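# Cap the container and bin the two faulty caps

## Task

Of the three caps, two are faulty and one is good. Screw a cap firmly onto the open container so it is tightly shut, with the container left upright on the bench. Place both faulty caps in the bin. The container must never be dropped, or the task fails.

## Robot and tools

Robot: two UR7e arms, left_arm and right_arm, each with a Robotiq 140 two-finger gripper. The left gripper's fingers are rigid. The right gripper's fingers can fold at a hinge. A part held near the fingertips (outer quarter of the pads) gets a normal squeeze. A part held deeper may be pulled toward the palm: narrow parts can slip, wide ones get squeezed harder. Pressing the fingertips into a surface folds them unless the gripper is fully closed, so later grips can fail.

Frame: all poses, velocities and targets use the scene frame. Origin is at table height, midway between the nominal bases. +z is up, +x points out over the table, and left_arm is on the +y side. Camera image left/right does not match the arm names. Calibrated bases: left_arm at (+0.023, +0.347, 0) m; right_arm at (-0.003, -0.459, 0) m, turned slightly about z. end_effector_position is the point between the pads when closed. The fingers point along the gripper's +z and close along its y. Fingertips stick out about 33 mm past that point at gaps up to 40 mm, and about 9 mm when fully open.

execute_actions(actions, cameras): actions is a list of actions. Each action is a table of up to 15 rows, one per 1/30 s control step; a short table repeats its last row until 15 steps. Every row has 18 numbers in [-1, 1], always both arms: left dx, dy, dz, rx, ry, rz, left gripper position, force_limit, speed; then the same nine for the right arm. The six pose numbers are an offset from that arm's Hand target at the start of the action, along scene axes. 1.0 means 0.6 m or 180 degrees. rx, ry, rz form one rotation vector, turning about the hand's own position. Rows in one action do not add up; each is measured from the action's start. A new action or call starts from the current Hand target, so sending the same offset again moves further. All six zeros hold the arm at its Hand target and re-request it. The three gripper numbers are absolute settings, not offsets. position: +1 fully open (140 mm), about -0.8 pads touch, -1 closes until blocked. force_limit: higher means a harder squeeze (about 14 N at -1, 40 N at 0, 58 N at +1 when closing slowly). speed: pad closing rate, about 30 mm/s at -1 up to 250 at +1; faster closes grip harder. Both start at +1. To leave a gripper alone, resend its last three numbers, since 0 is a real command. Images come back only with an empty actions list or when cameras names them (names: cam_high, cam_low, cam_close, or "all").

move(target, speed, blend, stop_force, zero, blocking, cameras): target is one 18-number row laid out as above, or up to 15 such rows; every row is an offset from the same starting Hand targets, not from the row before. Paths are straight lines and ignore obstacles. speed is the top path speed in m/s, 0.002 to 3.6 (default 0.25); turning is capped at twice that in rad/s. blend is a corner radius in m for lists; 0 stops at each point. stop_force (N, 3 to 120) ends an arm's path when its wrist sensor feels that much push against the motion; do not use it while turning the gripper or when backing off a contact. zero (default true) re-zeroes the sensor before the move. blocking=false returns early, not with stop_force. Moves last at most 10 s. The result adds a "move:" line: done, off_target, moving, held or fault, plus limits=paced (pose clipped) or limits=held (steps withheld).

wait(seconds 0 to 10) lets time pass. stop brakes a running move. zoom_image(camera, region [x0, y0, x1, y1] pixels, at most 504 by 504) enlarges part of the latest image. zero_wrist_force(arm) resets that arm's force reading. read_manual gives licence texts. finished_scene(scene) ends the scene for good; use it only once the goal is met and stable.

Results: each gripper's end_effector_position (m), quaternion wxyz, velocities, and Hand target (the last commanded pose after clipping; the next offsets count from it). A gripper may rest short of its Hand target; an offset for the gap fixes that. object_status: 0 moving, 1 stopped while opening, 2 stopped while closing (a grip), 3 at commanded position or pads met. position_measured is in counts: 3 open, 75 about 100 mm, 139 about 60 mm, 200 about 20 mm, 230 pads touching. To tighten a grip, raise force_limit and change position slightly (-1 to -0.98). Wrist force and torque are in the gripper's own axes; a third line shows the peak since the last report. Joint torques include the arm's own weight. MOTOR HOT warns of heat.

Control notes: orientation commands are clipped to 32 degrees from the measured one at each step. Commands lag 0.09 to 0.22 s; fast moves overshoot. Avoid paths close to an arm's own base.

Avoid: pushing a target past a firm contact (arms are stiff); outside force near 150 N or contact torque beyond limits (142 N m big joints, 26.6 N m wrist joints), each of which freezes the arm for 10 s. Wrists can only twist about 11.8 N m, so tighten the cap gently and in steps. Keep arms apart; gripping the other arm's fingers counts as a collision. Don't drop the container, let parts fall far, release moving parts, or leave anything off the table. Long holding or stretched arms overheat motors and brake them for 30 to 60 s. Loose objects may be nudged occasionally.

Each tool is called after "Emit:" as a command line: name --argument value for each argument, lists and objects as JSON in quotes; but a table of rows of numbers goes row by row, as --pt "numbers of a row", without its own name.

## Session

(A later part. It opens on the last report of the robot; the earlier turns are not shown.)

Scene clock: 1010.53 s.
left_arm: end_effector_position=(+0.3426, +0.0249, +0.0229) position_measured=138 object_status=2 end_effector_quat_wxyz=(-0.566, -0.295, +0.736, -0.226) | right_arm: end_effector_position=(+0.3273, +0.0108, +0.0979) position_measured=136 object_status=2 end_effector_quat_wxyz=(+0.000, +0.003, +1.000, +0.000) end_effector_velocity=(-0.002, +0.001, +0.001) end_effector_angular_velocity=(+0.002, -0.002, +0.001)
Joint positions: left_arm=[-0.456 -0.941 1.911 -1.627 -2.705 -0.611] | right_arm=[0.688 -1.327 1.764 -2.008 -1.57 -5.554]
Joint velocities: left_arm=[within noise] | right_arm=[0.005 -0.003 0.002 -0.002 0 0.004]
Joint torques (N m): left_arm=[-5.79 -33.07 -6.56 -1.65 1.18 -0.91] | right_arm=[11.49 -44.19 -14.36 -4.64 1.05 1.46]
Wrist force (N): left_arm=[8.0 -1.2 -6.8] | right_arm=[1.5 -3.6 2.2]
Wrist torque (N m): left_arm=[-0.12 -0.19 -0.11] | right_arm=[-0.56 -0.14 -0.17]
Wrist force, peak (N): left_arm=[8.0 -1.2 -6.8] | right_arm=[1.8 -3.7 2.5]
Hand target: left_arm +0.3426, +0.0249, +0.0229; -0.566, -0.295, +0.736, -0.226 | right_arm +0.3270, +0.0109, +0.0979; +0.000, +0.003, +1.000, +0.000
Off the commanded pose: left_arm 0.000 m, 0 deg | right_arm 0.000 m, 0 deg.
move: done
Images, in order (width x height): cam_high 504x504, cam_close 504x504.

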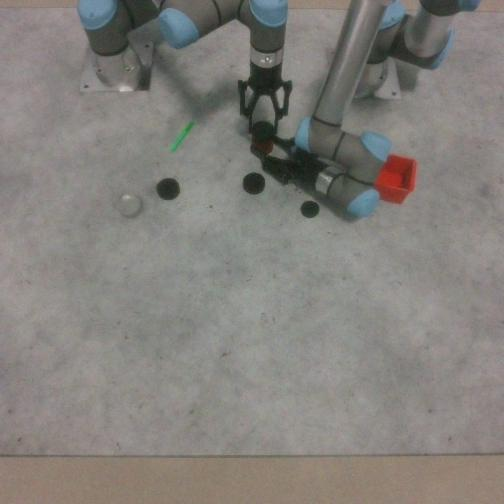

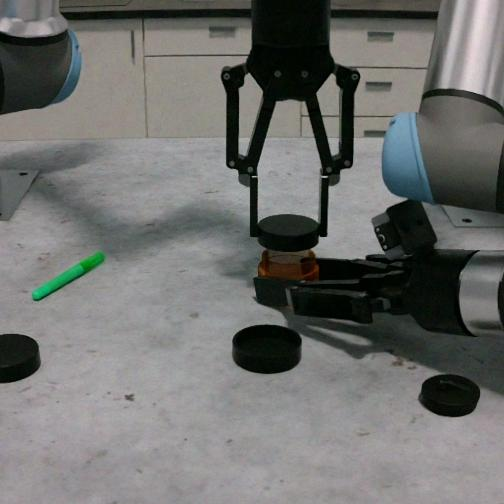

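Emit:
move --target '[0,0,0,0,0,0,-0.98,1,-1,0,0,-0.02,0,0,0,-1,-1,-1]' --speed 0.06

Emit:
move --target '[0,0,0,0,0,0,-0.98,1,-1,0,0,-0.03,0,0,0,-1,-1,-1]' --speed 0.008 --stop_force 4 --cameras '["cam_close","cam_high"]'

Emit:
zoom_image --camera "cam_close" --region '[230, 190, 350, 310]'

Emit:
zoom_image --camera "cam_high" --region '[220, 90, 300, 170]'

Scene clock: 1026.30 s.
left_arm: end_effector_position=(+0.3426, +0.0249, +0.0229) position_measured=138 object_status=2 end_effector_quat_wxyz=(-0.566, -0.295, +0.736, -0.226) | right_arm: end_effector_position=(+0.3270, +0.0109, +0.0861) position_measured=136 object_status=2 end_effector_quat_wxyz=(+0.000, +0.003, +1.000, +0.000)
Joint positions: left_arm=[-0.456 -0.941 1.911 -1.627 -2.705 -0.611] | right_arm=[0.689 -1.315 1.781 -2.038 -1.57 -5.553]
Joint torques (N m): left_arm=[-5.7 -34.62 -6.6 -2.36 0.99 -1.08] | right_arm=[7.17 -22.6 -12.72 -4.75 -1.27 1.63]
Wrist force (N): left_arm=[7.6 -1.1 -7.0] | right_arm=[1.5 -3.5 2.0]
Wrist torque (N m): left_arm=[-0.09 -0.10 -0.11] | right_arm=[-0.53 -0.15 -0.17]
Wrist force, peak (N): left_arm=[7.8 -1.1 -7.0] | right_arm=[1.7 -3.6 2.7]
Hand target: left_arm +0.3426, +0.0249, +0.0229; -0.566, -0.295, +0.736, -0.226 | right_arm +0.3270, +0.0109, +0.0859; +0.000, +0.003, +1.000, +0.000
Off the commanded pose: left_arm 0.000 m, 0 deg | right_arm 0.000 m, 0 deg.
move: done

Scene clock: 1028.40 s.
left_arm: end_effector_position=(+0.3426, +0.0249, +0.0229) position_measured=138 object_status=2 end_effector_quat_wxyz=(-0.566, -0.295, +0.736, -0.226) | right_arm: end_effector_position=(+0.3270, +0.0109, +0.0799) position_measured=136 object_status=2 end_effector_quat_wxyz=(+0.000, +0.003, +1.000, +0.001)
Joint positions: left_arm=[-0.456 -0.941 1.911 -1.627 -2.705 -0.611] | right_arm=[0.689 -1.308 1.79 -2.054 -1.57 -5.553]
Joint torques (N m): left_arm=[-6.49 -33.96 -7.7 -2.39 1.21 -1.08] | right_arm=[7.6 -45.58 -30.07 -0.91 -0.88 1.41]
Wrist force (N): left_arm=[7.2 -1.4 -4.4] | right_arm=[0.9 -1.2 2.7]
Wrist torque (N m): left_arm=[0.01 -0.12 -0.11] | right_arm=[-0.54 -0.13 -0.19]
Wrist force, peak (N): left_arm=[7.6 -1.0 -7.0] | right_arm=[1.6 -3.5 2.3]
Hand target: left_arm +0.3426, +0.0249, +0.0229; -0.566, -0.295, +0.736, -0.226 | right_arm +0.3270, +0.0109, +0.0799; +0.000, +0.003, +1.000, +0.001 (not the last commanded pose)
Off the commanded pose: left_arm 0.000 m, 0 deg | right_arm 0.012 m, 0 deg.
move: contact (right_arm)
Images, in order (width x height): cam_high 504x504, cam_close 504x504.

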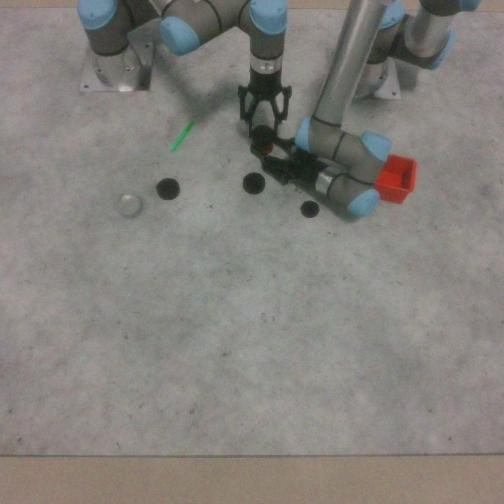

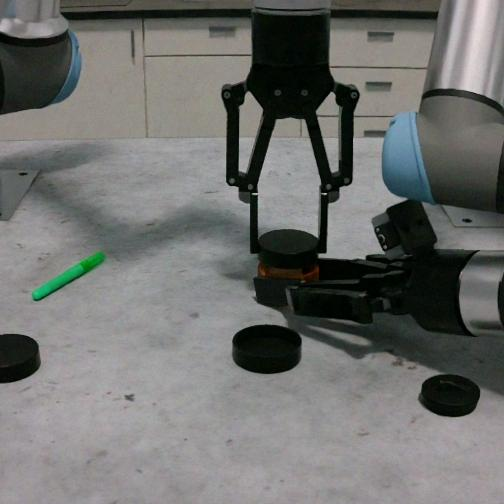

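Scaled by 4.200 from the camera's 504x504 image, which has a finer 720x720 frame.

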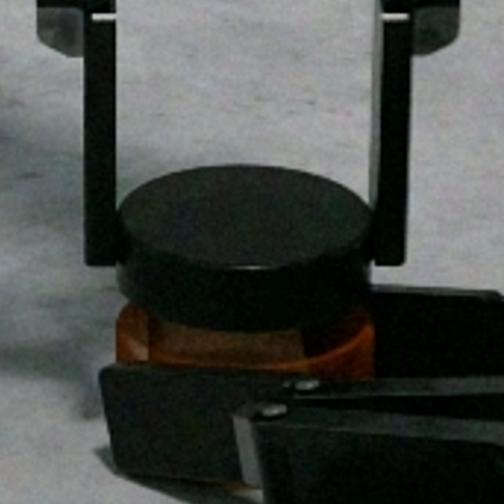

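Scaled by 6.300 from the camera's 504x504 image, which has a finer 720x720 frame.

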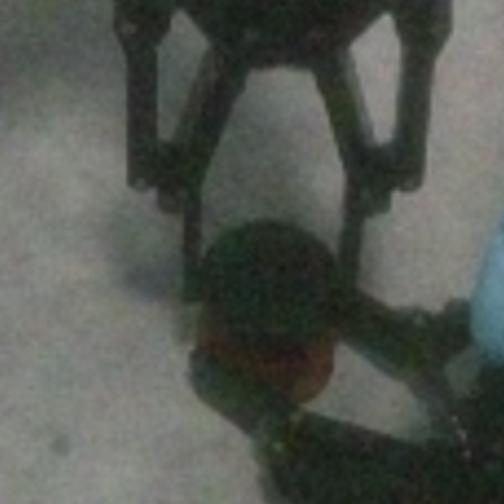

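Emit:
move --target '[0,0,0,0,0,0,-0.98,1,-1,-0.01,0,0,0,0,0,-1,-1,-1]' --speed 0.008 --stop_force 4

Scene clock: 1066.27 s.
left_arm: end_effector_position=(+0.3426, +0.0249, +0.0229) position_measured=138 object_status=2 end_effector_quat_wxyz=(-0.566, -0.295, +0.736, -0.226) | right_arm: end_effector_position=(+0.3255, +0.0109, +0.0800) position_measured=136 object_status=2 end_effector_quat_wxyz=(+0.000, +0.003, +1.000, +0.001)
Joint positions: left_arm=[-0.456 -0.941 1.911 -1.627 -2.705 -0.611] | right_arm=[0.69 -1.31 1.793 -2.054 -1.57 -5.552]
Joint torques (N m): left_arm=[-2.35 -36.14 -7.23 -2.3 1.04 -1.2] | right_arm=[-8.15 -22.01 -29.18 -0.48 2.31 -1.23]
Wrist force (N): left_arm=[6.9 -0.2 -0.8] | right_arm=[-0.5 -3.7 -0.8]
Wrist torque (N m): left_arm=[-0.14 -0.06 -0.08] | right_arm=[-0.53 -0.21 -0.16]
Wrist force, peak (N): left_arm=[7.5 -1.6 -4.4] | right_arm=[-6.2 -3.1 1.6]
Hand target: left_arm +0.3426, +0.0249, +0.0229; -0.566, -0.295, +0.736, -0.226 | right_arm +0.3255, +0.0109, +0.0800; +0.000, +0.003, +1.000, +0.001 (not the last commanded pose)
Off the commanded pose: left_arm 0.000 m, 0 deg | right_arm 0.004 m, 0 deg.
move: contact (right_arm)

Emit:
move --target '[0,0,0,0,0,0,-0.98,1,-1,0.012,0,0,0,0,0,-1,-1,-1]' --speed 0.008 --stop_force 4

Scene clock: 1076.60 s.
left_arm: end_effector_position=(+0.3426, +0.0249, +0.0229) position_measured=138 object_status=2 end_effector_quat_wxyz=(-0.566, -0.295, +0.736, -0.226) | right_arm: end_effector_position=(+0.3266, +0.0109, +0.0800) position_measured=136 object_status=2 end_effector_quat_wxyz=(+0.000, +0.003, +1.000, +0.001)
Joint positions: left_arm=[-0.456 -0.941 1.911 -1.627 -2.705 -0.611] | right_arm=[0.689 -1.308 1.791 -2.054 -1.57 -5.553]
Joint torques (N m): left_arm=[7.93 -36.58 -7.92 -2.22 0.95 -1.07] | right_arm=[8.65 -45.42 -11.74 -4.07 0.21 1.62]
Wrist force (N): left_arm=[7.2 -0.8 -0.6] | right_arm=[2.2 -3.4 1.2]
Wrist torque (N m): left_arm=[-0.13 -0.11 -0.08] | right_arm=[-0.52 -0.21 -0.08]
Wrist force, peak (N): left_arm=[7.3 -0.5 -1.0] | right_arm=[3.6 -3.2 1.5]
Hand target: left_arm +0.3426, +0.0249, +0.0229; -0.566, -0.295, +0.736, -0.226 | right_arm +0.3266, +0.0109, +0.0800; +0.000, +0.003, +1.000, +0.001 (not the last commanded pose)
Off the commanded pose: left_arm 0.000 m, 0 deg | right_arm 0.006 m, 0 deg.
move: contact (right_arm)

Emit:
move --pt "0 0 0 0 0 0 -0.98 1 -1 -0.0008 0 0 0 0 0 0.1 0 -1" --pt "0 0 0 0 0 0 -0.98 1 -1 -0.0008 0 0.0067 0 0 0 0.1 0 -1" --pt "0 0 0 0 0 0 -0.98 1 -1 -0.0008 0 0.0067 0 0 0 -1 0 -1" --speed 0.05 --cameras '["cam_close"]'

Emit:
zoom_image --camera "cam_close" --region '[230, 190, 350, 310]'

Scene clock: 1094.97 s.
left_arm: end_effector_position=(+0.3426, +0.0249, +0.0229) position_measured=138 object_status=2 end_effector_quat_wxyz=(-0.566, -0.295, +0.736, -0.226) | right_arm: end_effector_position=(+0.3253, +0.0335, +0.0898) position_measured=229 object_status=3 end_effector_quat_wxyz=(-0.001, +0.002, +0.999, +0.037)
Joint positions: left_arm=[-0.456 -0.941 1.911 -1.627 -2.705 -0.611] | right_arm=[0.69 -1.314 1.785 -2.09 -1.514 -5.554]
Joint torques (N m): left_arm=[10.44 -26.22 -8.13 -4.34 9.39 -1.07] | right_arm=[-18.53 -39.94 -11.55 8.46 -11.77 -1.19]
Wrist force (N): left_arm=[42.8 -18.5 25.9] | right_arm=[-1.0 48.0 0.9]
Wrist torque (N m): left_arm=[-0.63 -0.44 -1.42] | right_arm=[-2.03 -0.19 -0.25]
Wrist force, peak (N): left_arm=[45.9 -19.2 28.0] | right_arm=[3.9 48.5 -24.9]
Hand target: left_arm +0.3426, +0.0249, +0.0229; -0.566, -0.295, +0.736, -0.226 | right_arm +0.3262, +0.0109, +0.0840; +0.000, +0.003, +1.000, +0.001
Off the commanded pose: left_arm 0.000 m, 0 deg | right_arm 0.023 m, 4 deg.
move: off_target (right_arm)
Images, in order (width x height): cam_close 504x504.

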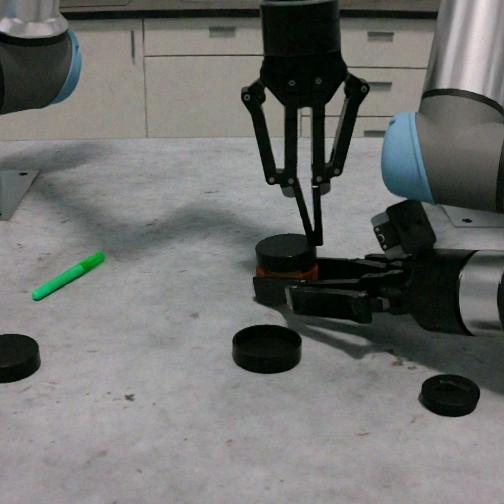

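Scaled by 4.200 from the camera's 504x504 image, which has a finer 720x720 frame.

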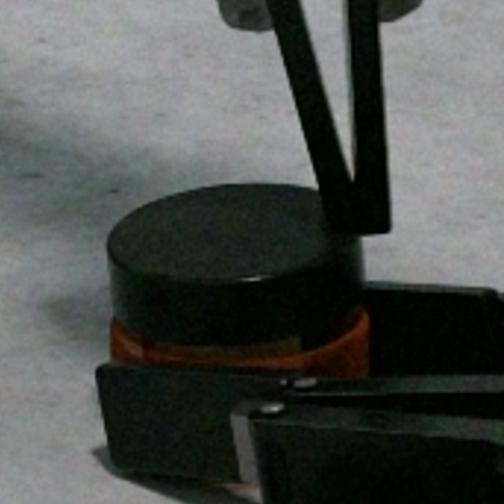

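Emit:
move --pt "0 0 0 0 0 0 -0.98 1 -1 0 0.042 0.01 0 0 0 -1 0 -1" --speed 0.06

Emit:
move --pt "0 0 0 0 0 0 -0.98 1 -1 0 0 0.05 0 0 0 -1 0 -1" --pt "0 0 0 0 0 0 -0.98 1 -1 0 -0.042 0.07 0 0 0 0.1 0 -1" --speed 0.08 --cameras '["cam_close","cam_high"]'

Emit:
zoom_image --camera "cam_close" --region '[230, 190, 350, 310]'

Scene clock: 1108.97 s.
left_arm: end_effector_position=(+0.3426, +0.0249, +0.0229) position_measured=138 object_status=2 end_effector_quat_wxyz=(-0.566, -0.295, +0.736, -0.226) | right_arm: end_effector_position=(+0.3257, +0.0366, +0.0900) position_measured=229 object_status=3 end_effector_quat_wxyz=(-0.001, +0.003, +1.000, +0.002)
Joint positions: left_arm=[-0.456 -0.941 1.911 -1.627 -2.705 -0.611] | right_arm=[0.722 -1.274 1.717 -2.015 -1.567 -5.52]
Joint torques (N m): left_arm=[16.23 -26.19 -8.06 -0.79 9.52 -0.98] | right_arm=[-5.81 -15.52 -14.29 8.09 -11.84 1.77]
Wrist force (N): left_arm=[22.2 -22.4 21.5] | right_arm=[5.3 34.7 -11.0]
Wrist torque (N m): left_arm=[-0.28 0.02 -0.94] | right_arm=[-1.72 -0.26 -0.32]
Wrist force, peak (N): left_arm=[43.0 -18.5 26.1] | right_arm=[-1.2 47.8 0.8]
Hand target: left_arm +0.3426, +0.0249, +0.0229; -0.566, -0.295, +0.736, -0.226 | right_arm +0.3262, +0.0361, +0.0900; +0.000, +0.003, +1.000, +0.001
Off the commanded pose: left_arm 0.000 m, 0 deg | right_arm 0.001 m, 0 deg.
move: done

Scene clock: 1113.40 s.
left_arm: end_effector_position=(+0.3426, +0.0249, +0.0229) position_measured=138 object_status=2 end_effector_quat_wxyz=(-0.566, -0.295, +0.736, -0.226) | right_arm: end_effector_position=(+0.3262, +0.0109, +0.1320) position_measured=117 object_status=0 end_effector_quat_wxyz=(+0.000, +0.003, +1.000, +0.001)
Joint positions: left_arm=[-0.456 -0.941 1.911 -1.627 -2.705 -0.611] | right_arm=[0.69 -1.359 1.711 -1.923 -1.57 -5.552]
Joint torques (N m): left_arm=[-5.61 -35.1 -8.84 0.16 1.13 -0.96] | right_arm=[-9.51 -43.14 -14.04 -2.85 -1.45 -1.5]
Wrist force (N): left_arm=[14.3 -7.3 -3.9] | right_arm=[3.6 -7.3 1.9]
Wrist torque (N m): left_arm=[0.20 0.48 -0.09] | right_arm=[-1.34 -0.61 -0.04]
Wrist force, peak (N): left_arm=[31.6 -21.7 23.4] | right_arm=[5.6 34.6 -10.4]
Hand target: left_arm +0.3426, +0.0249, +0.0229; -0.566, -0.295, +0.736, -0.226 | right_arm +0.3262, +0.0109, +0.1320; +0.000, +0.003, +1.000, +0.001
Off the commanded pose: left_arm 0.000 m, 0 deg | right_arm 0.000 m, 0 deg.
move: done
Images, in order (width x height): cam_high 504x504, cam_close 504x504.

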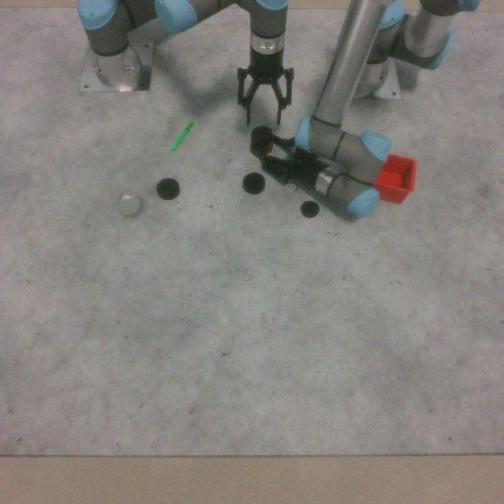

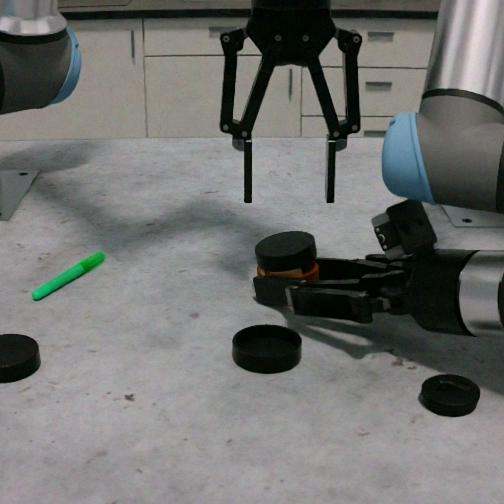

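Scaled by 4.200 from the camera's 504x504 image, which has a finer 720x720 frame.

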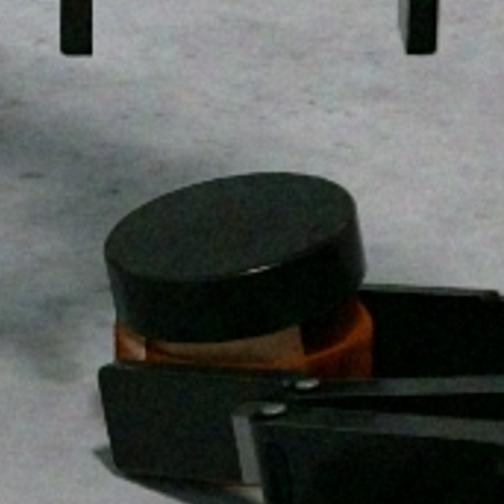

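Emit:
move --pt "0 0 0 0 0 0 -0.98 1 -1 0 0 -0.09 0 0 0 0.1 -1 -1" --pt "0 0 0 0 0 0 -0.98 1 -1 0 0 -0.09 0 0 0 -1 -1 -1" --speed 0.1 --cameras '["cam_close"]'

Emit:
zoom_image --camera "cam_close" --region '[230, 190, 350, 310]'

Scene clock: 1136.40 s.
left_arm: end_effector_position=(+0.3426, +0.0249, +0.0229) position_measured=138 object_status=2 end_effector_quat_wxyz=(-0.566, -0.295, +0.736, -0.226) | right_arm: end_effector_position=(+0.3262, +0.0109, +0.0780) position_measured=136 object_status=2 end_effector_quat_wxyz=(+0.000, +0.003, +1.000, +0.001)
Joint positions: left_arm=[-0.456 -0.941 1.911 -1.627 -2.705 -0.611] | right_arm=[0.69 -1.307 1.794 -2.059 -1.57 -5.552]
Joint torques (N m): left_arm=[-5.97 -34.69 -9.06 -0.39 1.34 -1.11] | right_arm=[5.53 -23 -12.93 -4.74 1.85 1.16]
Wrist force (N): left_arm=[8.5 -7.3 -4.9] | right_arm=[2.9 -11.9 -4.3]
Wrist torque (N m): left_arm=[0.32 0.52 -0.01] | right_arm=[-1.17 -0.64 -0.03]
Wrist force, peak (N): left_arm=[15.0 -7.6 -3.9] | right_arm=[3.0 -12.0 -4.4]
Hand target: left_arm +0.3426, +0.0249, +0.0229; -0.566, -0.295, +0.736, -0.226 | right_arm +0.3262, +0.0109, +0.0780; +0.000, +0.003, +1.000, +0.001
Off the commanded pose: left_arm 0.000 m, 0 deg | right_arm 0.000 m, 0 deg.
move: done
Images, in order (width x height): cam_close 504x504.

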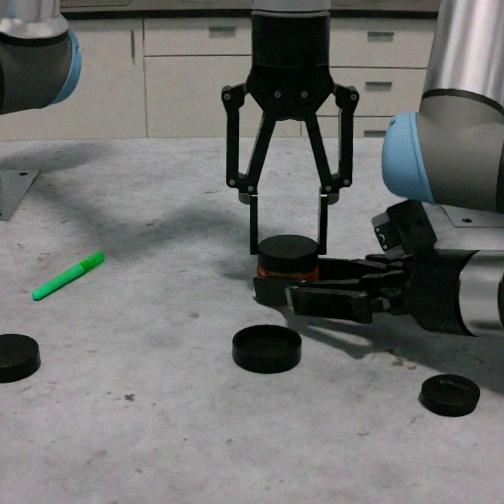

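Scaled by 4.200 from the camera's 504x504 image, which has a finer 720x720 frame.

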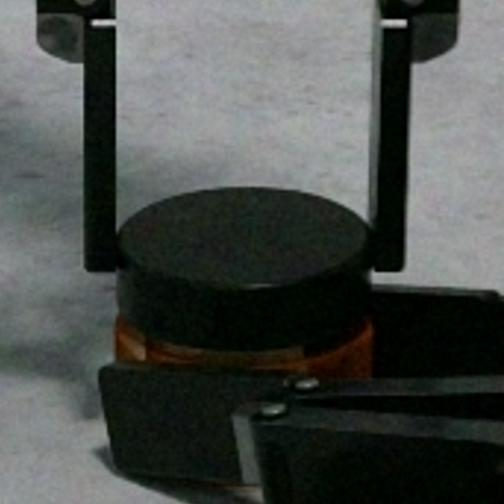

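Emit:
move --pt "0 0 0 0 0 0 -0.98 1 -1 0 0 0 0 0 0 0.1 0 -1" --pt "0 0 0 0 0 0 -0.98 1 -1 0 0 -0.006 0 0 0 0.1 0 -1" --pt "0 0 0 0 0 0 -0.98 1 -1 0 0 -0.006 0 0 0 -1 0 -1" --speed 0.05 --cameras '["cam_close"]'

Emit:
zoom_image --camera "cam_close" --region '[230, 190, 350, 310]'

Scene clock: 1146.53 s.
left_arm: end_effector_position=(+0.3426, +0.0249, +0.0229) position_measured=138 object_status=2 end_effector_quat_wxyz=(-0.566, -0.295, +0.736, -0.226) | right_arm: end_effector_position=(+0.3262, +0.0109, +0.0744) position_measured=138 object_status=0 end_effector_quat_wxyz=(+0.000, +0.003, +1.000, +0.001)
Joint positions: left_arm=[-0.456 -0.941 1.911 -1.627 -2.705 -0.611] | right_arm=[0.69 -1.303 1.799 -2.068 -1.57 -5.552]
Joint torques (N m): left_arm=[-4.33 -35.17 -10.39 -1.17 1.58 -1.12] | right_arm=[6.6 -22.63 -11.86 -3.48 0.31 1.29]
Wrist force (N): left_arm=[4.7 -8.4 -5.1] | right_arm=[3.3 -10.4 -9.8]
Wrist torque (N m): left_arm=[0.35 0.55 0.02] | right_arm=[-1.34 -0.66 -0.05]
Wrist force, peak (N): left_arm=[13.6 -8.7 -3.8] | right_arm=[3.1 -10.5 -10.0]
Hand target: left_arm +0.3426, +0.0249, +0.0229; -0.566, -0.295, +0.736, -0.226 | right_arm +0.3262, +0.0109, +0.0744; +0.000, +0.003, +1.000, +0.001
Off the commanded pose: left_arm 0.000 m, 0 deg | right_arm 0.000 m, 0 deg.
move: done
Images, in order (width x height): cam_close 504x504.

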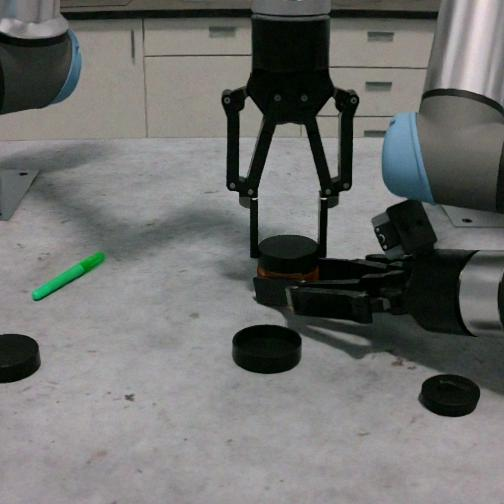

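Scaled by 4.200 from the camera's 504x504 image, which has a finer 720x720 frame.

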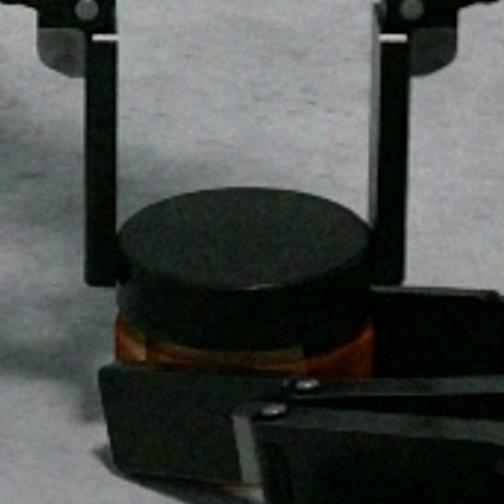

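Emit:
move --target '[0,0,0,0,0,0,-0.98,1,-1,0,0,0,0,0,-0.3333,-1,0,-1]' --speed 0.3 --cameras '["cam_close"]'

Emit:
zoom_image --camera "cam_close" --region '[230, 190, 350, 310]'

Scene clock: 1160.53 s.
left_arm: end_effector_position=(+0.3426, +0.0249, +0.0229) position_measured=138 object_status=2 end_effector_quat_wxyz=(-0.566, -0.295, +0.736, -0.226) | right_arm: end_effector_position=(+0.3267, +0.0114, +0.0746) position_measured=138 object_status=2 end_effector_quat_wxyz=(+0.001, +0.502, +0.865, +0.002)
Joint positions: left_arm=[-0.456 -0.941 1.911 -1.627 -2.705 -0.611] | right_arm=[0.69 -1.303 1.799 -2.071 -1.571 -4.505]
Joint torques (N m): left_arm=[16.12 -34.08 -9.73 -1.19 6.39 -1.12] | right_arm=[4.87 -15.26 -11.02 8.58 -5.81 2.23]
Wrist force (N): left_arm=[27.0 -9.8 13.1] | right_arm=[26.2 22.9 -5.7]
Wrist torque (N m): left_arm=[-0.62 -0.18 -0.40] | right_arm=[-2.36 -0.90 -0.78]
Wrist force, peak (N): left_arm=[30.3 -11.5 15.6] | right_arm=[30.9 27.8 -6.4]
Hand target: left_arm +0.3426, +0.0249, +0.0229; -0.566, -0.295, +0.736, -0.226 | right_arm +0.3262, +0.0109, +0.0744; +0.000, +0.503, +0.864, +0.000
Off the commanded pose: left_arm 0.000 m, 0 deg | right_arm 0.001 m, 0 deg.
move: done
Images, in order (width x height): cam_close 504x504.

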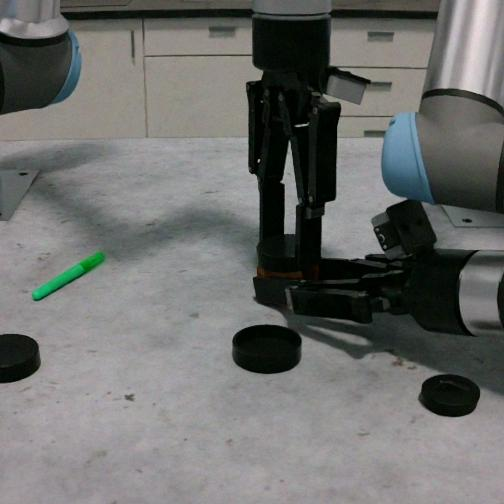

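Scaled by 4.200 from the camera's 504x504 image, which has a finer 720x720 frame.

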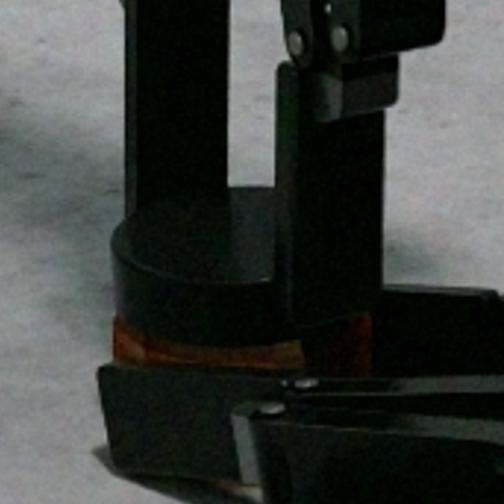

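Emit:
move --pt "0 0 0 0 0 0 -0.98 1 -1 0 0 0 0 0 0 0.1 -1 -1" --pt "0 0 0 0 0 0 -0.98 1 -1 0 0 0 0 0 0 -1 -1 -1" --speed 0.05

Scene clock: 1182.53 s.
left_arm: end_effector_position=(+0.3426, +0.0249, +0.0229) position_measured=138 object_status=2 end_effector_quat_wxyz=(-0.566, -0.295, +0.736, -0.226) | right_arm: end_effector_position=(+0.3263, +0.0110, +0.0745) position_measured=132 object_status=0 end_effector_quat_wxyz=(+0.000, +0.503, +0.864, +0.001)
Joint positions: left_arm=[-0.456 -0.941 1.911 -1.627 -2.705 -0.611] | right_arm=[0.69 -1.303 1.799 -2.069 -1.571 -4.505]
Joint torques (N m): left_arm=[-3.18 -31.1 -10.41 -0.54 1.52 -1.12] | right_arm=[4.92 -35.78 -11.35 7.27 1.81 -0.63]
Wrist force (N): left_arm=[23.4 -2.5 1.8] | right_arm=[2.1 18.0 -6.7]
Wrist torque (N m): left_arm=[0.19 0.09 0.04] | right_arm=[-2.25 -0.64 -0.19]
Wrist force, peak (N): left_arm=[29.7 -8.7 15.3] | right_arm=[26.3 23.1 -5.7]
Hand target: left_arm +0.3426, +0.0249, +0.0229; -0.566, -0.295, +0.736, -0.226 | right_arm +0.3262, +0.0109, +0.0744; +0.000, +0.503, +0.864, +0.000
Off the commanded pose: left_arm 0.000 m, 0 deg | right_arm 0.000 m, 0 deg.
move: done

Emit:
move --target '[0,0,0,0,0,0,-0.98,1,-1,0.00116,0.00066,0,0,0,0,-1,-1,-1]' --speed 0.02

Scene clock: 1190.17 s.
left_arm: end_effector_position=(+0.3426, +0.0249, +0.0229) position_measured=138 object_status=2 end_effector_quat_wxyz=(-0.566, -0.295, +0.736, -0.226) | right_arm: end_effector_position=(+0.3268, +0.0113, +0.0743) position_measured=132 object_status=2 end_effector_quat_wxyz=(+0.000, +0.503, +0.865, +0.000)
Joint positions: left_arm=[-0.456 -0.941 1.911 -1.627 -2.705 -0.611] | right_arm=[0.69 -1.301 1.797 -2.068 -1.571 -4.505]
Joint torques (N m): left_arm=[1.69 -27.32 -11.07 -0.55 4.55 -1.14] | right_arm=[-4.31 -17.32 -19.62 5.11 1.74 -1.38]
Wrist force (N): left_arm=[18.8 -4.0 -0.9] | right_arm=[4.3 9.4 -4.0]
Wrist torque (N m): left_arm=[0.13 0.21 -0.04] | right_arm=[-1.94 -0.73 -0.19]
Wrist force, peak (N): left_arm=[23.9 -2.8 2.1] | right_arm=[2.6 18.3 -8.0]
Hand target: left_arm +0.3426, +0.0249, +0.0229; -0.566, -0.295, +0.736, -0.226 | right_arm +0.3269, +0.0113, +0.0744; +0.000, +0.503, +0.864, +0.000
Off the commanded pose: left_arm 0.000 m, 0 deg | right_arm 0.000 m, 0 deg.
move: done

Emit:
move --target '[0,0,0,0,0,0,-0.98,1,-1,0.0032,-0.0017,0,0,0,0,-1,-1,-1]' --speed 0.02

Scene clock: 1201.80 s.
left_arm: end_effector_position=(+0.3426, +0.0249, +0.0229) position_measured=138 object_status=2 end_effector_quat_wxyz=(-0.566, -0.295, +0.736, -0.226) | right_arm: end_effector_position=(+0.3286, +0.0104, +0.0744) position_measured=133 object_status=2 end_effector_quat_wxyz=(+0.000, +0.503, +0.864, +0.000)
Joint positions: left_arm=[-0.456 -0.941 1.911 -1.627 -2.705 -0.611] | right_arm=[0.687 -1.3 1.797 -2.068 -1.571 -4.508]
Joint torques (N m): left_arm=[6.06 -26.77 -10.74 -1.3 4.56 -1.1] | right_arm=[-8.86 -24.03 -27.83 0.31 -0.34 -1.36]
Wrist force (N): left_arm=[15.1 -4.6 -2.7] | right_arm=[5.5 -4.2 3.0]
Wrist torque (N m): left_arm=[0.00 0.34 -0.14] | right_arm=[-1.46 -0.71 -0.11]
Wrist force, peak (N): left_arm=[20.3 -5.7 -1.1] | right_arm=[4.4 8.9 -4.1]
Hand target: left_arm +0.3426, +0.0249, +0.0229; -0.566, -0.295, +0.736, -0.226 | right_arm +0.3288, +0.0103, +0.0744; +0.000, +0.503, +0.864, +0.000
Off the commanded pose: left_arm 0.000 m, 0 deg | right_arm 0.000 m, 0 deg.
move: done

Emit:
move --pt "0 0 0 0 0 0 -0.98 1 -1 0 0 0 0 0 0 0.1 0 -1" --pt "0 0 0 0 0 0 -0.98 1 -1 0 0 0 0 0 0 -1 0 -1" --speed 0.05

Emit:
move --target '[0,0,0,0,0,0,-0.98,1,-1,0,0,0,0,0,-0.25,-1,0,-1]' --speed 0.3 --cameras '["cam_close"]'

Emit:
zoom_image --camera "cam_close" --region '[230, 190, 350, 310]'

Scene clock: 1211.47 s.
left_arm: end_effector_position=(+0.3426, +0.0249, +0.0229) position_measured=138 object_status=2 end_effector_quat_wxyz=(-0.566, -0.295, +0.736, -0.226) | right_arm: end_effector_position=(+0.3288, +0.0103, +0.0744) position_measured=138 object_status=0 end_effector_quat_wxyz=(+0.000, +0.503, +0.864, +0.001)
Joint positions: left_arm=[-0.456 -0.941 1.911 -1.627 -2.705 -0.611] | right_arm=[0.686 -1.3 1.796 -2.068 -1.571 -4.509]
Joint torques (N m): left_arm=[5.68 -26.49 -11.2 -2.05 1.54 -1.03] | right_arm=[-2.26 -25.21 -8.65 3.53 -0.22 -1.33]
Wrist force (N): left_arm=[15.3 -4.4 0.1] | right_arm=[4.7 2.7 -8.7]
Wrist torque (N m): left_arm=[0.11 0.30 -0.04] | right_arm=[-1.67 -0.84 -0.08]
Wrist force, peak (N): left_arm=[17.1 -4.9 0.0] | right_arm=[4.7 3.1 -8.8]
Hand target: left_arm +0.3426, +0.0249, +0.0229; -0.566, -0.295, +0.736, -0.226 | right_arm +0.3288, +0.0103, +0.0744; +0.000, +0.503, +0.864, +0.000
Off the commanded pose: left_arm 0.000 m, 0 deg | right_arm 0.000 m, 0 deg.
move: done

Scene clock: 1213.60 s.
left_arm: end_effector_position=(+0.3426, +0.0249, +0.0229) position_measured=138 object_status=2 end_effector_quat_wxyz=(-0.566, -0.295, +0.736, -0.226) | right_arm: end_effector_position=(+0.3288, +0.0103, +0.0744) position_measured=138 object_status=2 end_effector_quat_wxyz=(+0.000, +0.795, +0.606, +0.000)
Joint positions: left_arm=[-0.456 -0.941 1.911 -1.627 -2.705 -0.611] | right_arm=[0.687 -1.3 1.796 -2.067 -1.572 -3.723]
Joint torques (N m): left_arm=[4.14 -27.08 -11.21 -2.38 0.76 -1.04] | right_arm=[7.04 -13.47 -20.62 2.72 -3.47 1.85]
Wrist force (N): left_arm=[13.2 -7.1 -0.6] | right_arm=[14.3 -7.4 -15.4]
Wrist torque (N m): left_arm=[-0.29 0.40 0.09] | right_arm=[-0.93 -0.95 -0.54]
Wrist force, peak (N): left_arm=[15.3 -5.5 -0.3] | right_arm=[13.8 -8.0 -16.0]
Hand target: left_arm +0.3426, +0.0249, +0.0229; -0.566, -0.295, +0.736, -0.226 | right_arm +0.3288, +0.0103, +0.0744; +0.000, +0.795, +0.606, +0.000
Off the commanded pose: left_arm 0.000 m, 0 deg | right_arm 0.000 m, 0 deg.
move: done
Images, in order (width x height): cam_close 504x504.

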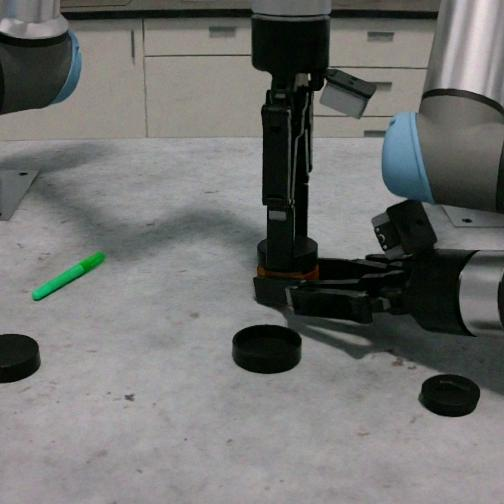

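Scaled by 4.200 from the camera's 504x504 image, which has a finer 720x720 frame.

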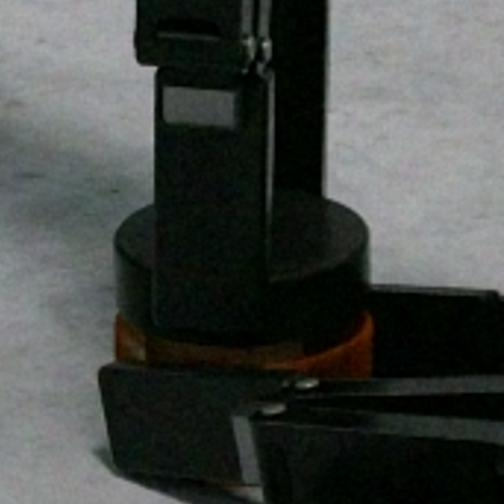

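Emit:
move --target '[0,0,0,0,0,0,-0.98,1,-1,0,0,0,0,0,-0.5,-1,0,-1]' --speed 0.35 --cameras '["cam_close"]'

Emit:
zoom_image --camera "cam_close" --region '[230, 190, 350, 310]'

Scene clock: 1231.27 s.
left_arm: end_effector_position=(+0.3426, +0.0249, +0.0229) position_measured=138 object_status=2 end_effector_quat_wxyz=(-0.566, -0.295, +0.736, -0.226) | right_arm: end_effector_position=(+0.3288, +0.0103, +0.0744) position_measured=138 object_status=2 end_effector_quat_wxyz=(+0.001, +0.991, -0.133, +0.000)
Joint positions: left_arm=[-0.456 -0.941 1.911 -1.627 -2.705 -0.611] | right_arm=[0.686 -1.299 1.794 -2.065 -1.571 -2.153]
Joint torques (N m): left_arm=[-0.51 -28.28 -11.33 -0.58 1.52 -1.26] | right_arm=[7.7 -15.93 -18.48 5.74 -3.62 1.7]
Wrist force (N): left_arm=[19.9 -5.7 0.9] | right_arm=[10.6 -25.1 -5.9]
Wrist torque (N m): left_arm=[-0.20 0.19 -0.05] | right_arm=[-0.60 -1.02 -0.42]
Wrist force, peak (N): left_arm=[20.5 -5.1 1.1] | right_arm=[10.4 -25.1 -6.3]
Hand target: left_arm +0.3426, +0.0249, +0.0229; -0.566, -0.295, +0.736, -0.226 | right_arm +0.3288, +0.0103, +0.0744; +0.001, +0.991, -0.134, +0.000
Off the commanded pose: left_arm 0.000 m, 0 deg | right_arm 0.000 m, 0 deg.
move: done
Images, in order (width x height): cam_close 504x504.

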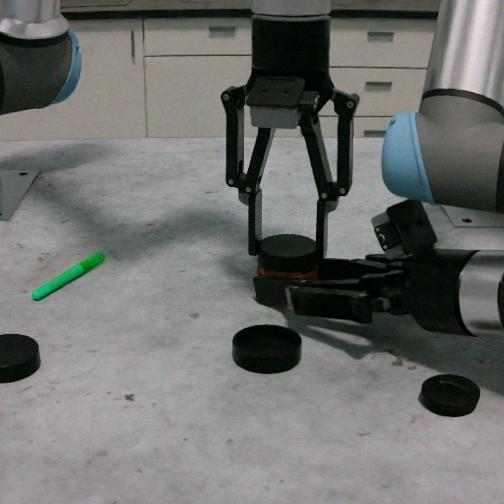

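Scaled by 4.200 from the camera's 504x504 image, which has a finer 720x720 frame.

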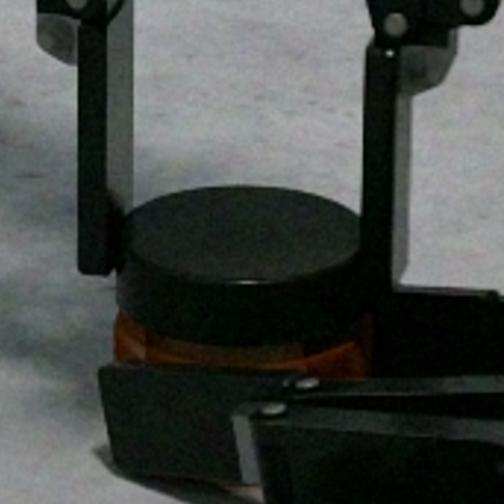

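Emit:
move --target '[0,0,0,0,0,0,-0.98,1,-1,0,0,-0.0017,0,0,-0.94,-1,0,-1]' --speed 0.4 --cameras '["cam_close"]'

Emit:
zoom_image --camera "cam_close" --region '[230, 190, 350, 310]'

Scene clock: 1244.87 s.
left_arm: end_effector_position=(+0.3426, +0.0249, +0.0229) position_measured=138 object_status=2 end_effector_quat_wxyz=(-0.566, -0.295, +0.736, -0.226) | right_arm: end_effector_position=(+0.3288, +0.0103, +0.0734) position_measured=138 object_status=2 end_effector_quat_wxyz=(+0.000, +0.040, +0.999, +0.001)
Joint positions: left_arm=[-0.456 -0.941 1.911 -1.627 -2.705 -0.611] | right_arm=[0.686 -1.299 1.798 -2.07 -1.57 0.8]
Joint torques (N m): left_arm=[10.69 -28.57 -11.44 0.9 1.48 -1.39] | right_arm=[-1.39 -19.58 -24.13 2.17 -8.14 2.45]
Wrist force (N): left_arm=[10.3 -14.0 2.9] | right_arm=[13.0 12.1 -0.1]
Wrist torque (N m): left_arm=[-1.12 0.15 -0.34] | right_arm=[-2.02 -0.87 -1.15]
Wrist force, peak (N): left_arm=[26.5 -6.8 0.6] | right_arm=[10.5 -25.5 -6.1]
Hand target: left_arm +0.3426, +0.0249, +0.0229; -0.566, -0.295, +0.736, -0.226 | right_arm +0.3288, +0.0103, +0.0734; +0.000, +0.040, +0.999, +0.001
Off the commanded pose: left_arm 0.000 m, 0 deg | right_arm 0.000 m, 0 deg.
move: done
Images, in order (width x height): cam_close 504x504.

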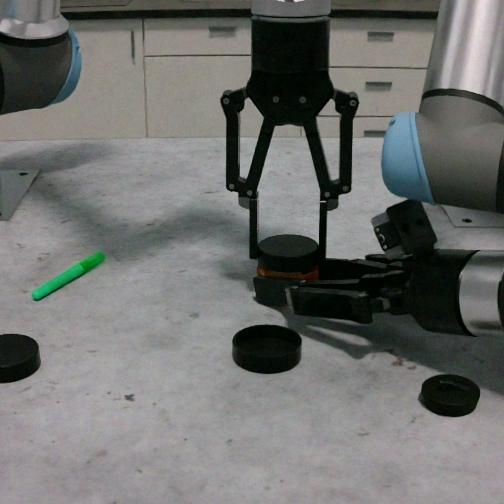

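Scaled by 4.200 from the camera's 504x504 image, which has a finer 720x720 frame.

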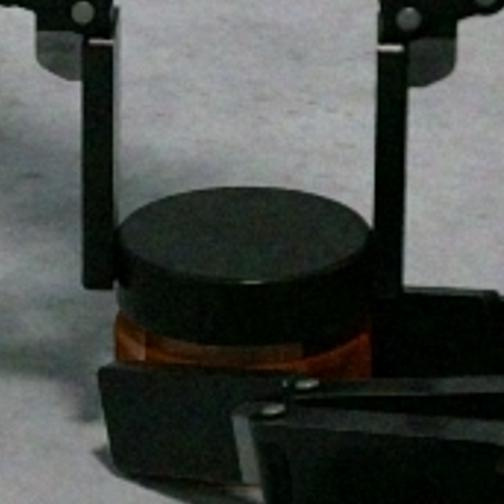

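Emit:
move --pt "0 0 0 0 0 0 -0.98 1 -1 0 0 0 0 0 0 0.1 0 -1" --pt "0 0 0 0 0 0 -0.98 1 -1 0 0 -0.0017 0 0 0 -1 0 -1" --speed 0.05 --cameras '["cam_close"]'

Emit:
zoom_image --camera "cam_close" --region '[230, 190, 350, 310]'

Emit:
move --target '[0,0,0,0,0,0,-0.98,1,-1,0,0,-0.0017,0,0,-0.6,-1,0,-1]' --speed 0.4 --cameras '["cam_close"]'

Emit:
zoom_image --camera "cam_close" --region '[230, 190, 350, 310]'

Scene clock: 1269.47 s.
left_arm: end_effector_position=(+0.3426, +0.0249, +0.0229) position_measured=138 object_status=2 end_effector_quat_wxyz=(-0.566, -0.295, +0.736, -0.226) | right_arm: end_effector_position=(+0.3288, +0.0103, +0.0724) position_measured=138 object_status=0 end_effector_quat_wxyz=(+0.000, +0.040, +0.999, +0.001)
Joint positions: left_arm=[-0.456 -0.941 1.911 -1.627 -2.705 -0.611] | right_arm=[0.686 -1.298 1.799 -2.073 -1.57 0.8]
Joint torques (N m): left_arm=[-4.75 -29.87 -11.75 -0.72 3.76 -1.37] | right_arm=[-1.18 -23.12 -12.51 4.89 -7.32 -0.13]
Wrist force (N): left_arm=[9.2 -9.6 -0.5] | right_arm=[7.2 13.7 -12.2]
Wrist torque (N m): left_arm=[-0.20 0.12 -0.43] | right_arm=[-1.98 -0.88 -0.24]
Wrist force, peak (N): left_arm=[10.9 -14.9 6.7] | right_arm=[7.2 13.7 -12.2]
Hand target: left_arm +0.3426, +0.0249, +0.0229; -0.566, -0.295, +0.736, -0.226 | right_arm +0.3288, +0.0103, +0.0723; +0.000, +0.040, +0.999, +0.001
Off the commanded pose: left_arm 0.000 m, 0 deg | right_arm 0.000 m, 0 deg.
move: done
Images, in order (width x height): cam_close 504x504.

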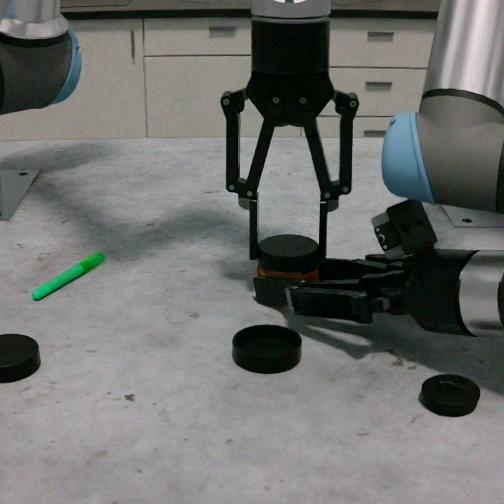

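Scaled by 4.200 from the camera's 504x504 image, which has a finer 720x720 frame.

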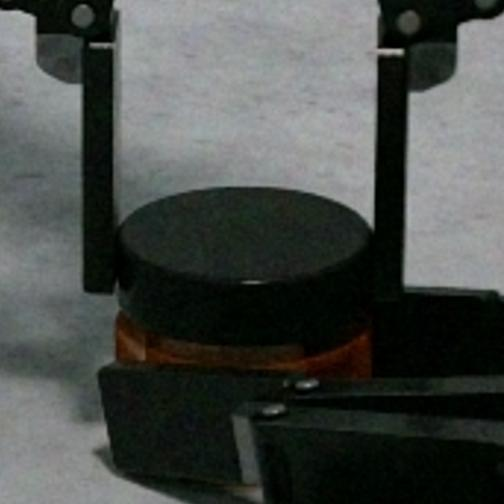

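Scene clock: 1272.73 s.
left_arm: end_effector_position=(+0.3426, +0.0249, +0.0229) position_measured=138 object_status=2 end_effector_quat_wxyz=(-0.566, -0.295, +0.736, -0.226) | right_arm: end_effector_position=(+0.3288, +0.0103, +0.0713) position_measured=138 object_status=2 end_effector_quat_wxyz=(+0.000, +0.832, +0.555, +0.000)
Joint positions: left_arm=[-0.456 -0.941 1.911 -1.627 -2.705 -0.611] | right_arm=[0.687 -1.296 1.8 -2.075 -1.572 2.686]
Joint torques (N m): left_arm=[7.8 -30.18 -12.26 -2.39 -0.12 -1.27] | right_arm=[5.64 -23.53 -32.94 -2.1 -2.85 2.58]
Wrist force (N): left_arm=[6.2 -6.0 -0.4] | right_arm=[1.6 -12.2 1.8]
Wrist torque (N m): left_arm=[-0.92 0.44 0.08] | right_arm=[-1.09 -0.81 -1.19]
Wrist force, peak (N): left_arm=[16.3 -12.8 7.3] | right_arm=[12.2 14.2 -8.1]
Hand target: left_arm +0.3426, +0.0249, +0.0229; -0.566, -0.295, +0.736, -0.226 | right_arm +0.3288, +0.0103, +0.0713; +0.001, +0.832, +0.555, +0.000
Off the commanded pose: left_arm 0.000 m, 0 deg | right_arm 0.000 m, 0 deg.
move: done
Images, in order (width x height): cam_close 504x504.

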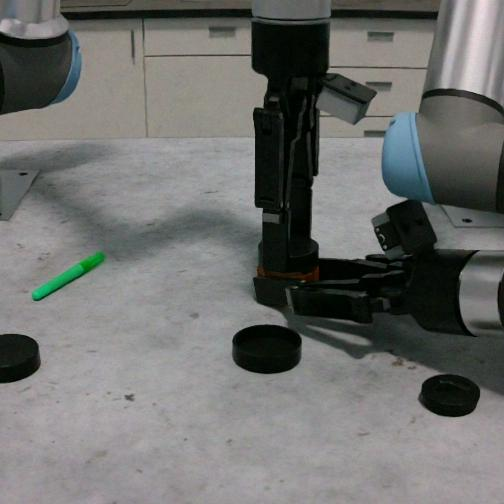

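Scaled by 4.200 from the camera's 504x504 image, which has a finer 720x720 frame.

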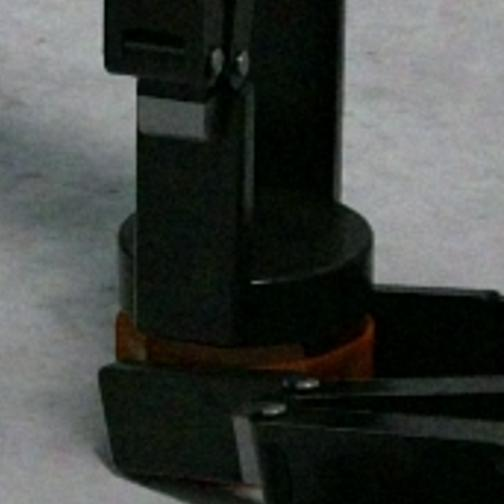

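Emit:
move --target '[0,0,0,0,0,0,-0.98,1,-1,0,0,0.0,0,0,0.9,-1,0,-1]' --speed 0.5 --cameras '["cam_close"]'

Emit:
zoom_image --camera "cam_close" --region '[230, 190, 350, 310]'

Scene clock: 1293.67 s.
left_arm: end_effector_position=(+0.3426, +0.0249, +0.0229) position_measured=138 object_status=2 end_effector_quat_wxyz=(-0.566, -0.295, +0.736, -0.226) | right_arm: end_effector_position=(+0.3288, +0.0103, +0.0713) position_measured=138 object_status=2 end_effector_quat_wxyz=(+0.000, -0.418, +0.908, +0.000)
Joint positions: left_arm=[-0.456 -0.941 1.911 -1.627 -2.705 -0.611] | right_arm=[0.685 -1.297 1.8 -2.074 -1.57 -0.142]
Joint torques (N m): left_arm=[13.07 -31.27 -12.42 -3.26 1.91 -1.12] | right_arm=[-10.13 -41.01 -0.15 5.86 -0.74 -1.62]
Wrist force (N): left_arm=[21.8 -1.0 11.3] | right_arm=[-20.8 -3.2 0.9]
Wrist torque (N m): left_arm=[-0.18 -0.06 -0.39] | right_arm=[-1.48 -0.41 0.23]
Wrist force, peak (N): left_arm=[27.3 2.4 9.5] | right_arm=[-25.9 14.1 -5.0]
Hand target: left_arm +0.3426, +0.0249, +0.0229; -0.566, -0.295, +0.736, -0.226 | right_arm +0.3288, +0.0103, +0.0713; +0.000, -0.418, +0.908, +0.001
Off the commanded pose: left_arm 0.000 m, 0 deg | right_arm 0.000 m, 0 deg.
move: done
Images, in order (width x height): cam_close 504x504.

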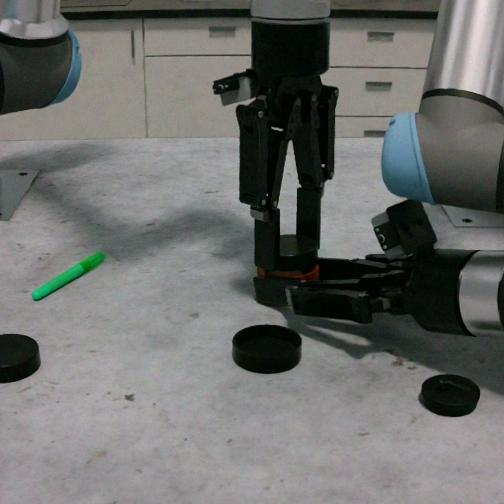

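Scaled by 4.200 from the camera's 504x504 image, which has a finer 720x720 frame.

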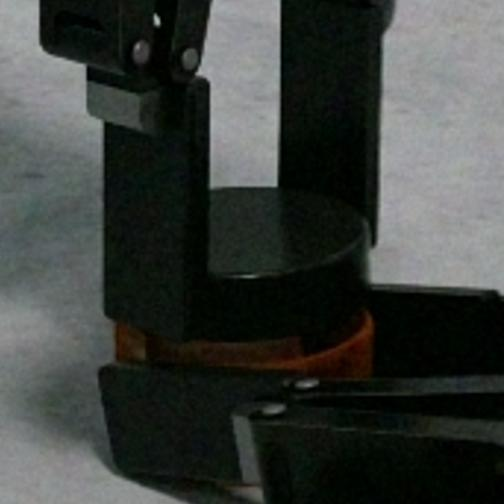

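Emit:
move --target '[0,0,0,0,0,0,-0.98,1,-1,0,0,0.0133,0,0,0,-1,0,-1]' --speed 0.015 --stop_force 12 --cameras '["cam_close"]'

Emit:
zoom_image --camera "cam_close" --region '[230, 190, 350, 310]'

Scene clock: 1312.77 s.
left_arm: end_effector_position=(+0.3426, +0.0249, +0.0229) position_measured=138 object_status=2 end_effector_quat_wxyz=(-0.566, -0.295, +0.736, -0.226) | right_arm: end_effector_position=(+0.3288, +0.0103, +0.0793) position_measured=138 object_status=2 end_effector_quat_wxyz=(+0.000, -0.418, +0.908, +0.001)
Joint positions: left_arm=[-0.456 -0.941 1.911 -1.627 -2.705 -0.611] | right_arm=[0.685 -1.306 1.789 -2.054 -1.57 -0.143]
Joint torques (N m): left_arm=[-3.55 -33.32 -13 -0.83 -0.68 -1.21] | right_arm=[-6.94 -46.33 -31.56 -0.93 -0.13 -0.75]
Wrist force (N): left_arm=[12.5 -0.9 2.9] | right_arm=[4.7 -5.6 4.5]
Wrist torque (N m): left_arm=[-0.12 0.37 -0.13] | right_arm=[-0.98 -0.84 -0.06]
Wrist force, peak (N): left_arm=[34.0 1.1 11.8] | right_arm=[-24.5 -3.7 13.3]
Hand target: left_arm +0.3426, +0.0249, +0.0229; -0.566, -0.295, +0.736, -0.226 | right_arm +0.3288, +0.0103, +0.0793; +0.000, -0.418, +0.908, +0.001
Off the commanded pose: left_arm 0.000 m, 0 deg | right_arm 0.000 m, 0 deg.
move: done
Images, in order (width x height): cam_close 504x504.

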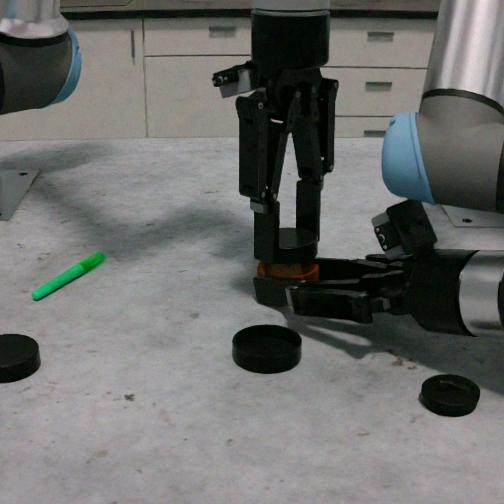

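Scaled by 4.200 from the camera's 504x504 image, which has a finer 720x720 frame.

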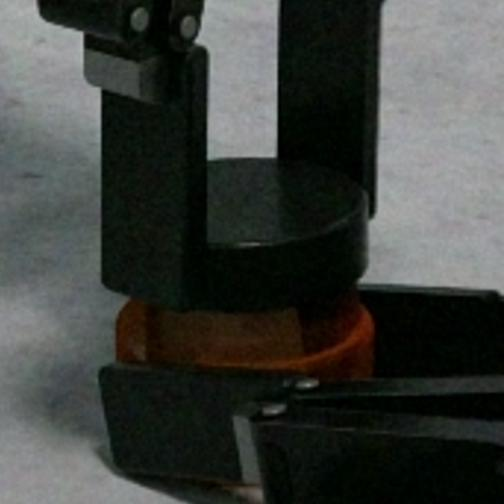

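Emit:
move --target '[0,0,0,0,0,0,-0.98,1,-1,0,0,-0.02,0,0,0,-1,0,-1]' --speed 0.012 --stop_force 6 --cameras '["cam_close"]'

Emit:
zoom_image --camera "cam_close" --region '[230, 190, 350, 310]'

Scene clock: 1331.20 s.
left_arm: end_effector_position=(+0.3426, +0.0249, +0.0229) position_measured=138 object_status=2 end_effector_quat_wxyz=(-0.566, -0.295, +0.736, -0.226) | right_arm: end_effector_position=(+0.3288, +0.0103, +0.0724) position_measured=138 object_status=2 end_effector_quat_wxyz=(+0.000, -0.418, +0.908, +0.001)
Joint positions: left_arm=[-0.456 -0.941 1.911 -1.627 -2.705 -0.611] | right_arm=[0.685 -1.298 1.798 -2.071 -1.57 -0.143]
Joint torques (N m): left_arm=[-0.62 -32.54 -13.25 -2.05 0.3 -1.35] | right_arm=[0.05 -44.7 -27.65 1.75 -1.55 0.98]
Wrist force (N): left_arm=[21.0 -0.2 3.1] | right_arm=[-6.4 -3.6 6.8]
Wrist torque (N m): left_arm=[-0.24 0.09 -0.25] | right_arm=[-1.09 -0.61 -0.08]
Wrist force, peak (N): left_arm=[21.0 -0.2 3.1] | right_arm=[-4.8 -2.0 -11.5]
Hand target: left_arm +0.3426, +0.0249, +0.0229; -0.566, -0.295, +0.736, -0.226 | right_arm +0.3288, +0.0103, +0.0724; +0.000, -0.418, +0.908, +0.001 (not the last commanded pose)
Off the commanded pose: left_arm 0.000 m, 0 deg | right_arm 0.005 m, 0 deg.
move: contact (right_arm)
Images, in order (width x height): cam_close 504x504.

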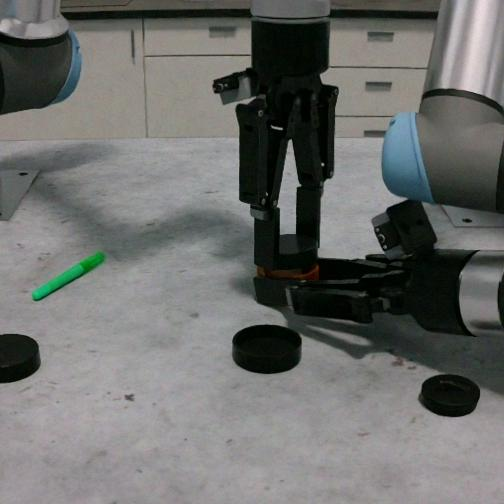

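Scaled by 4.200 from the camera's 504x504 image, which has a finer 720x720 frame.

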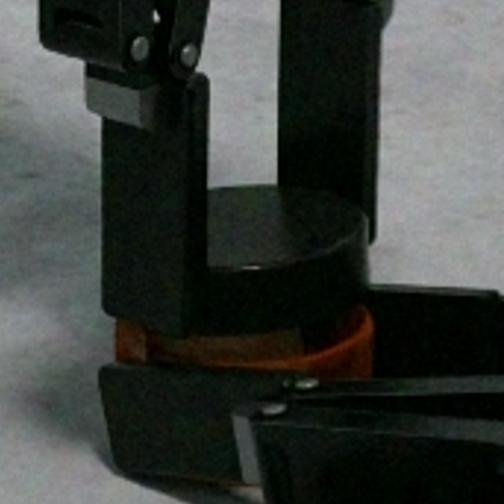

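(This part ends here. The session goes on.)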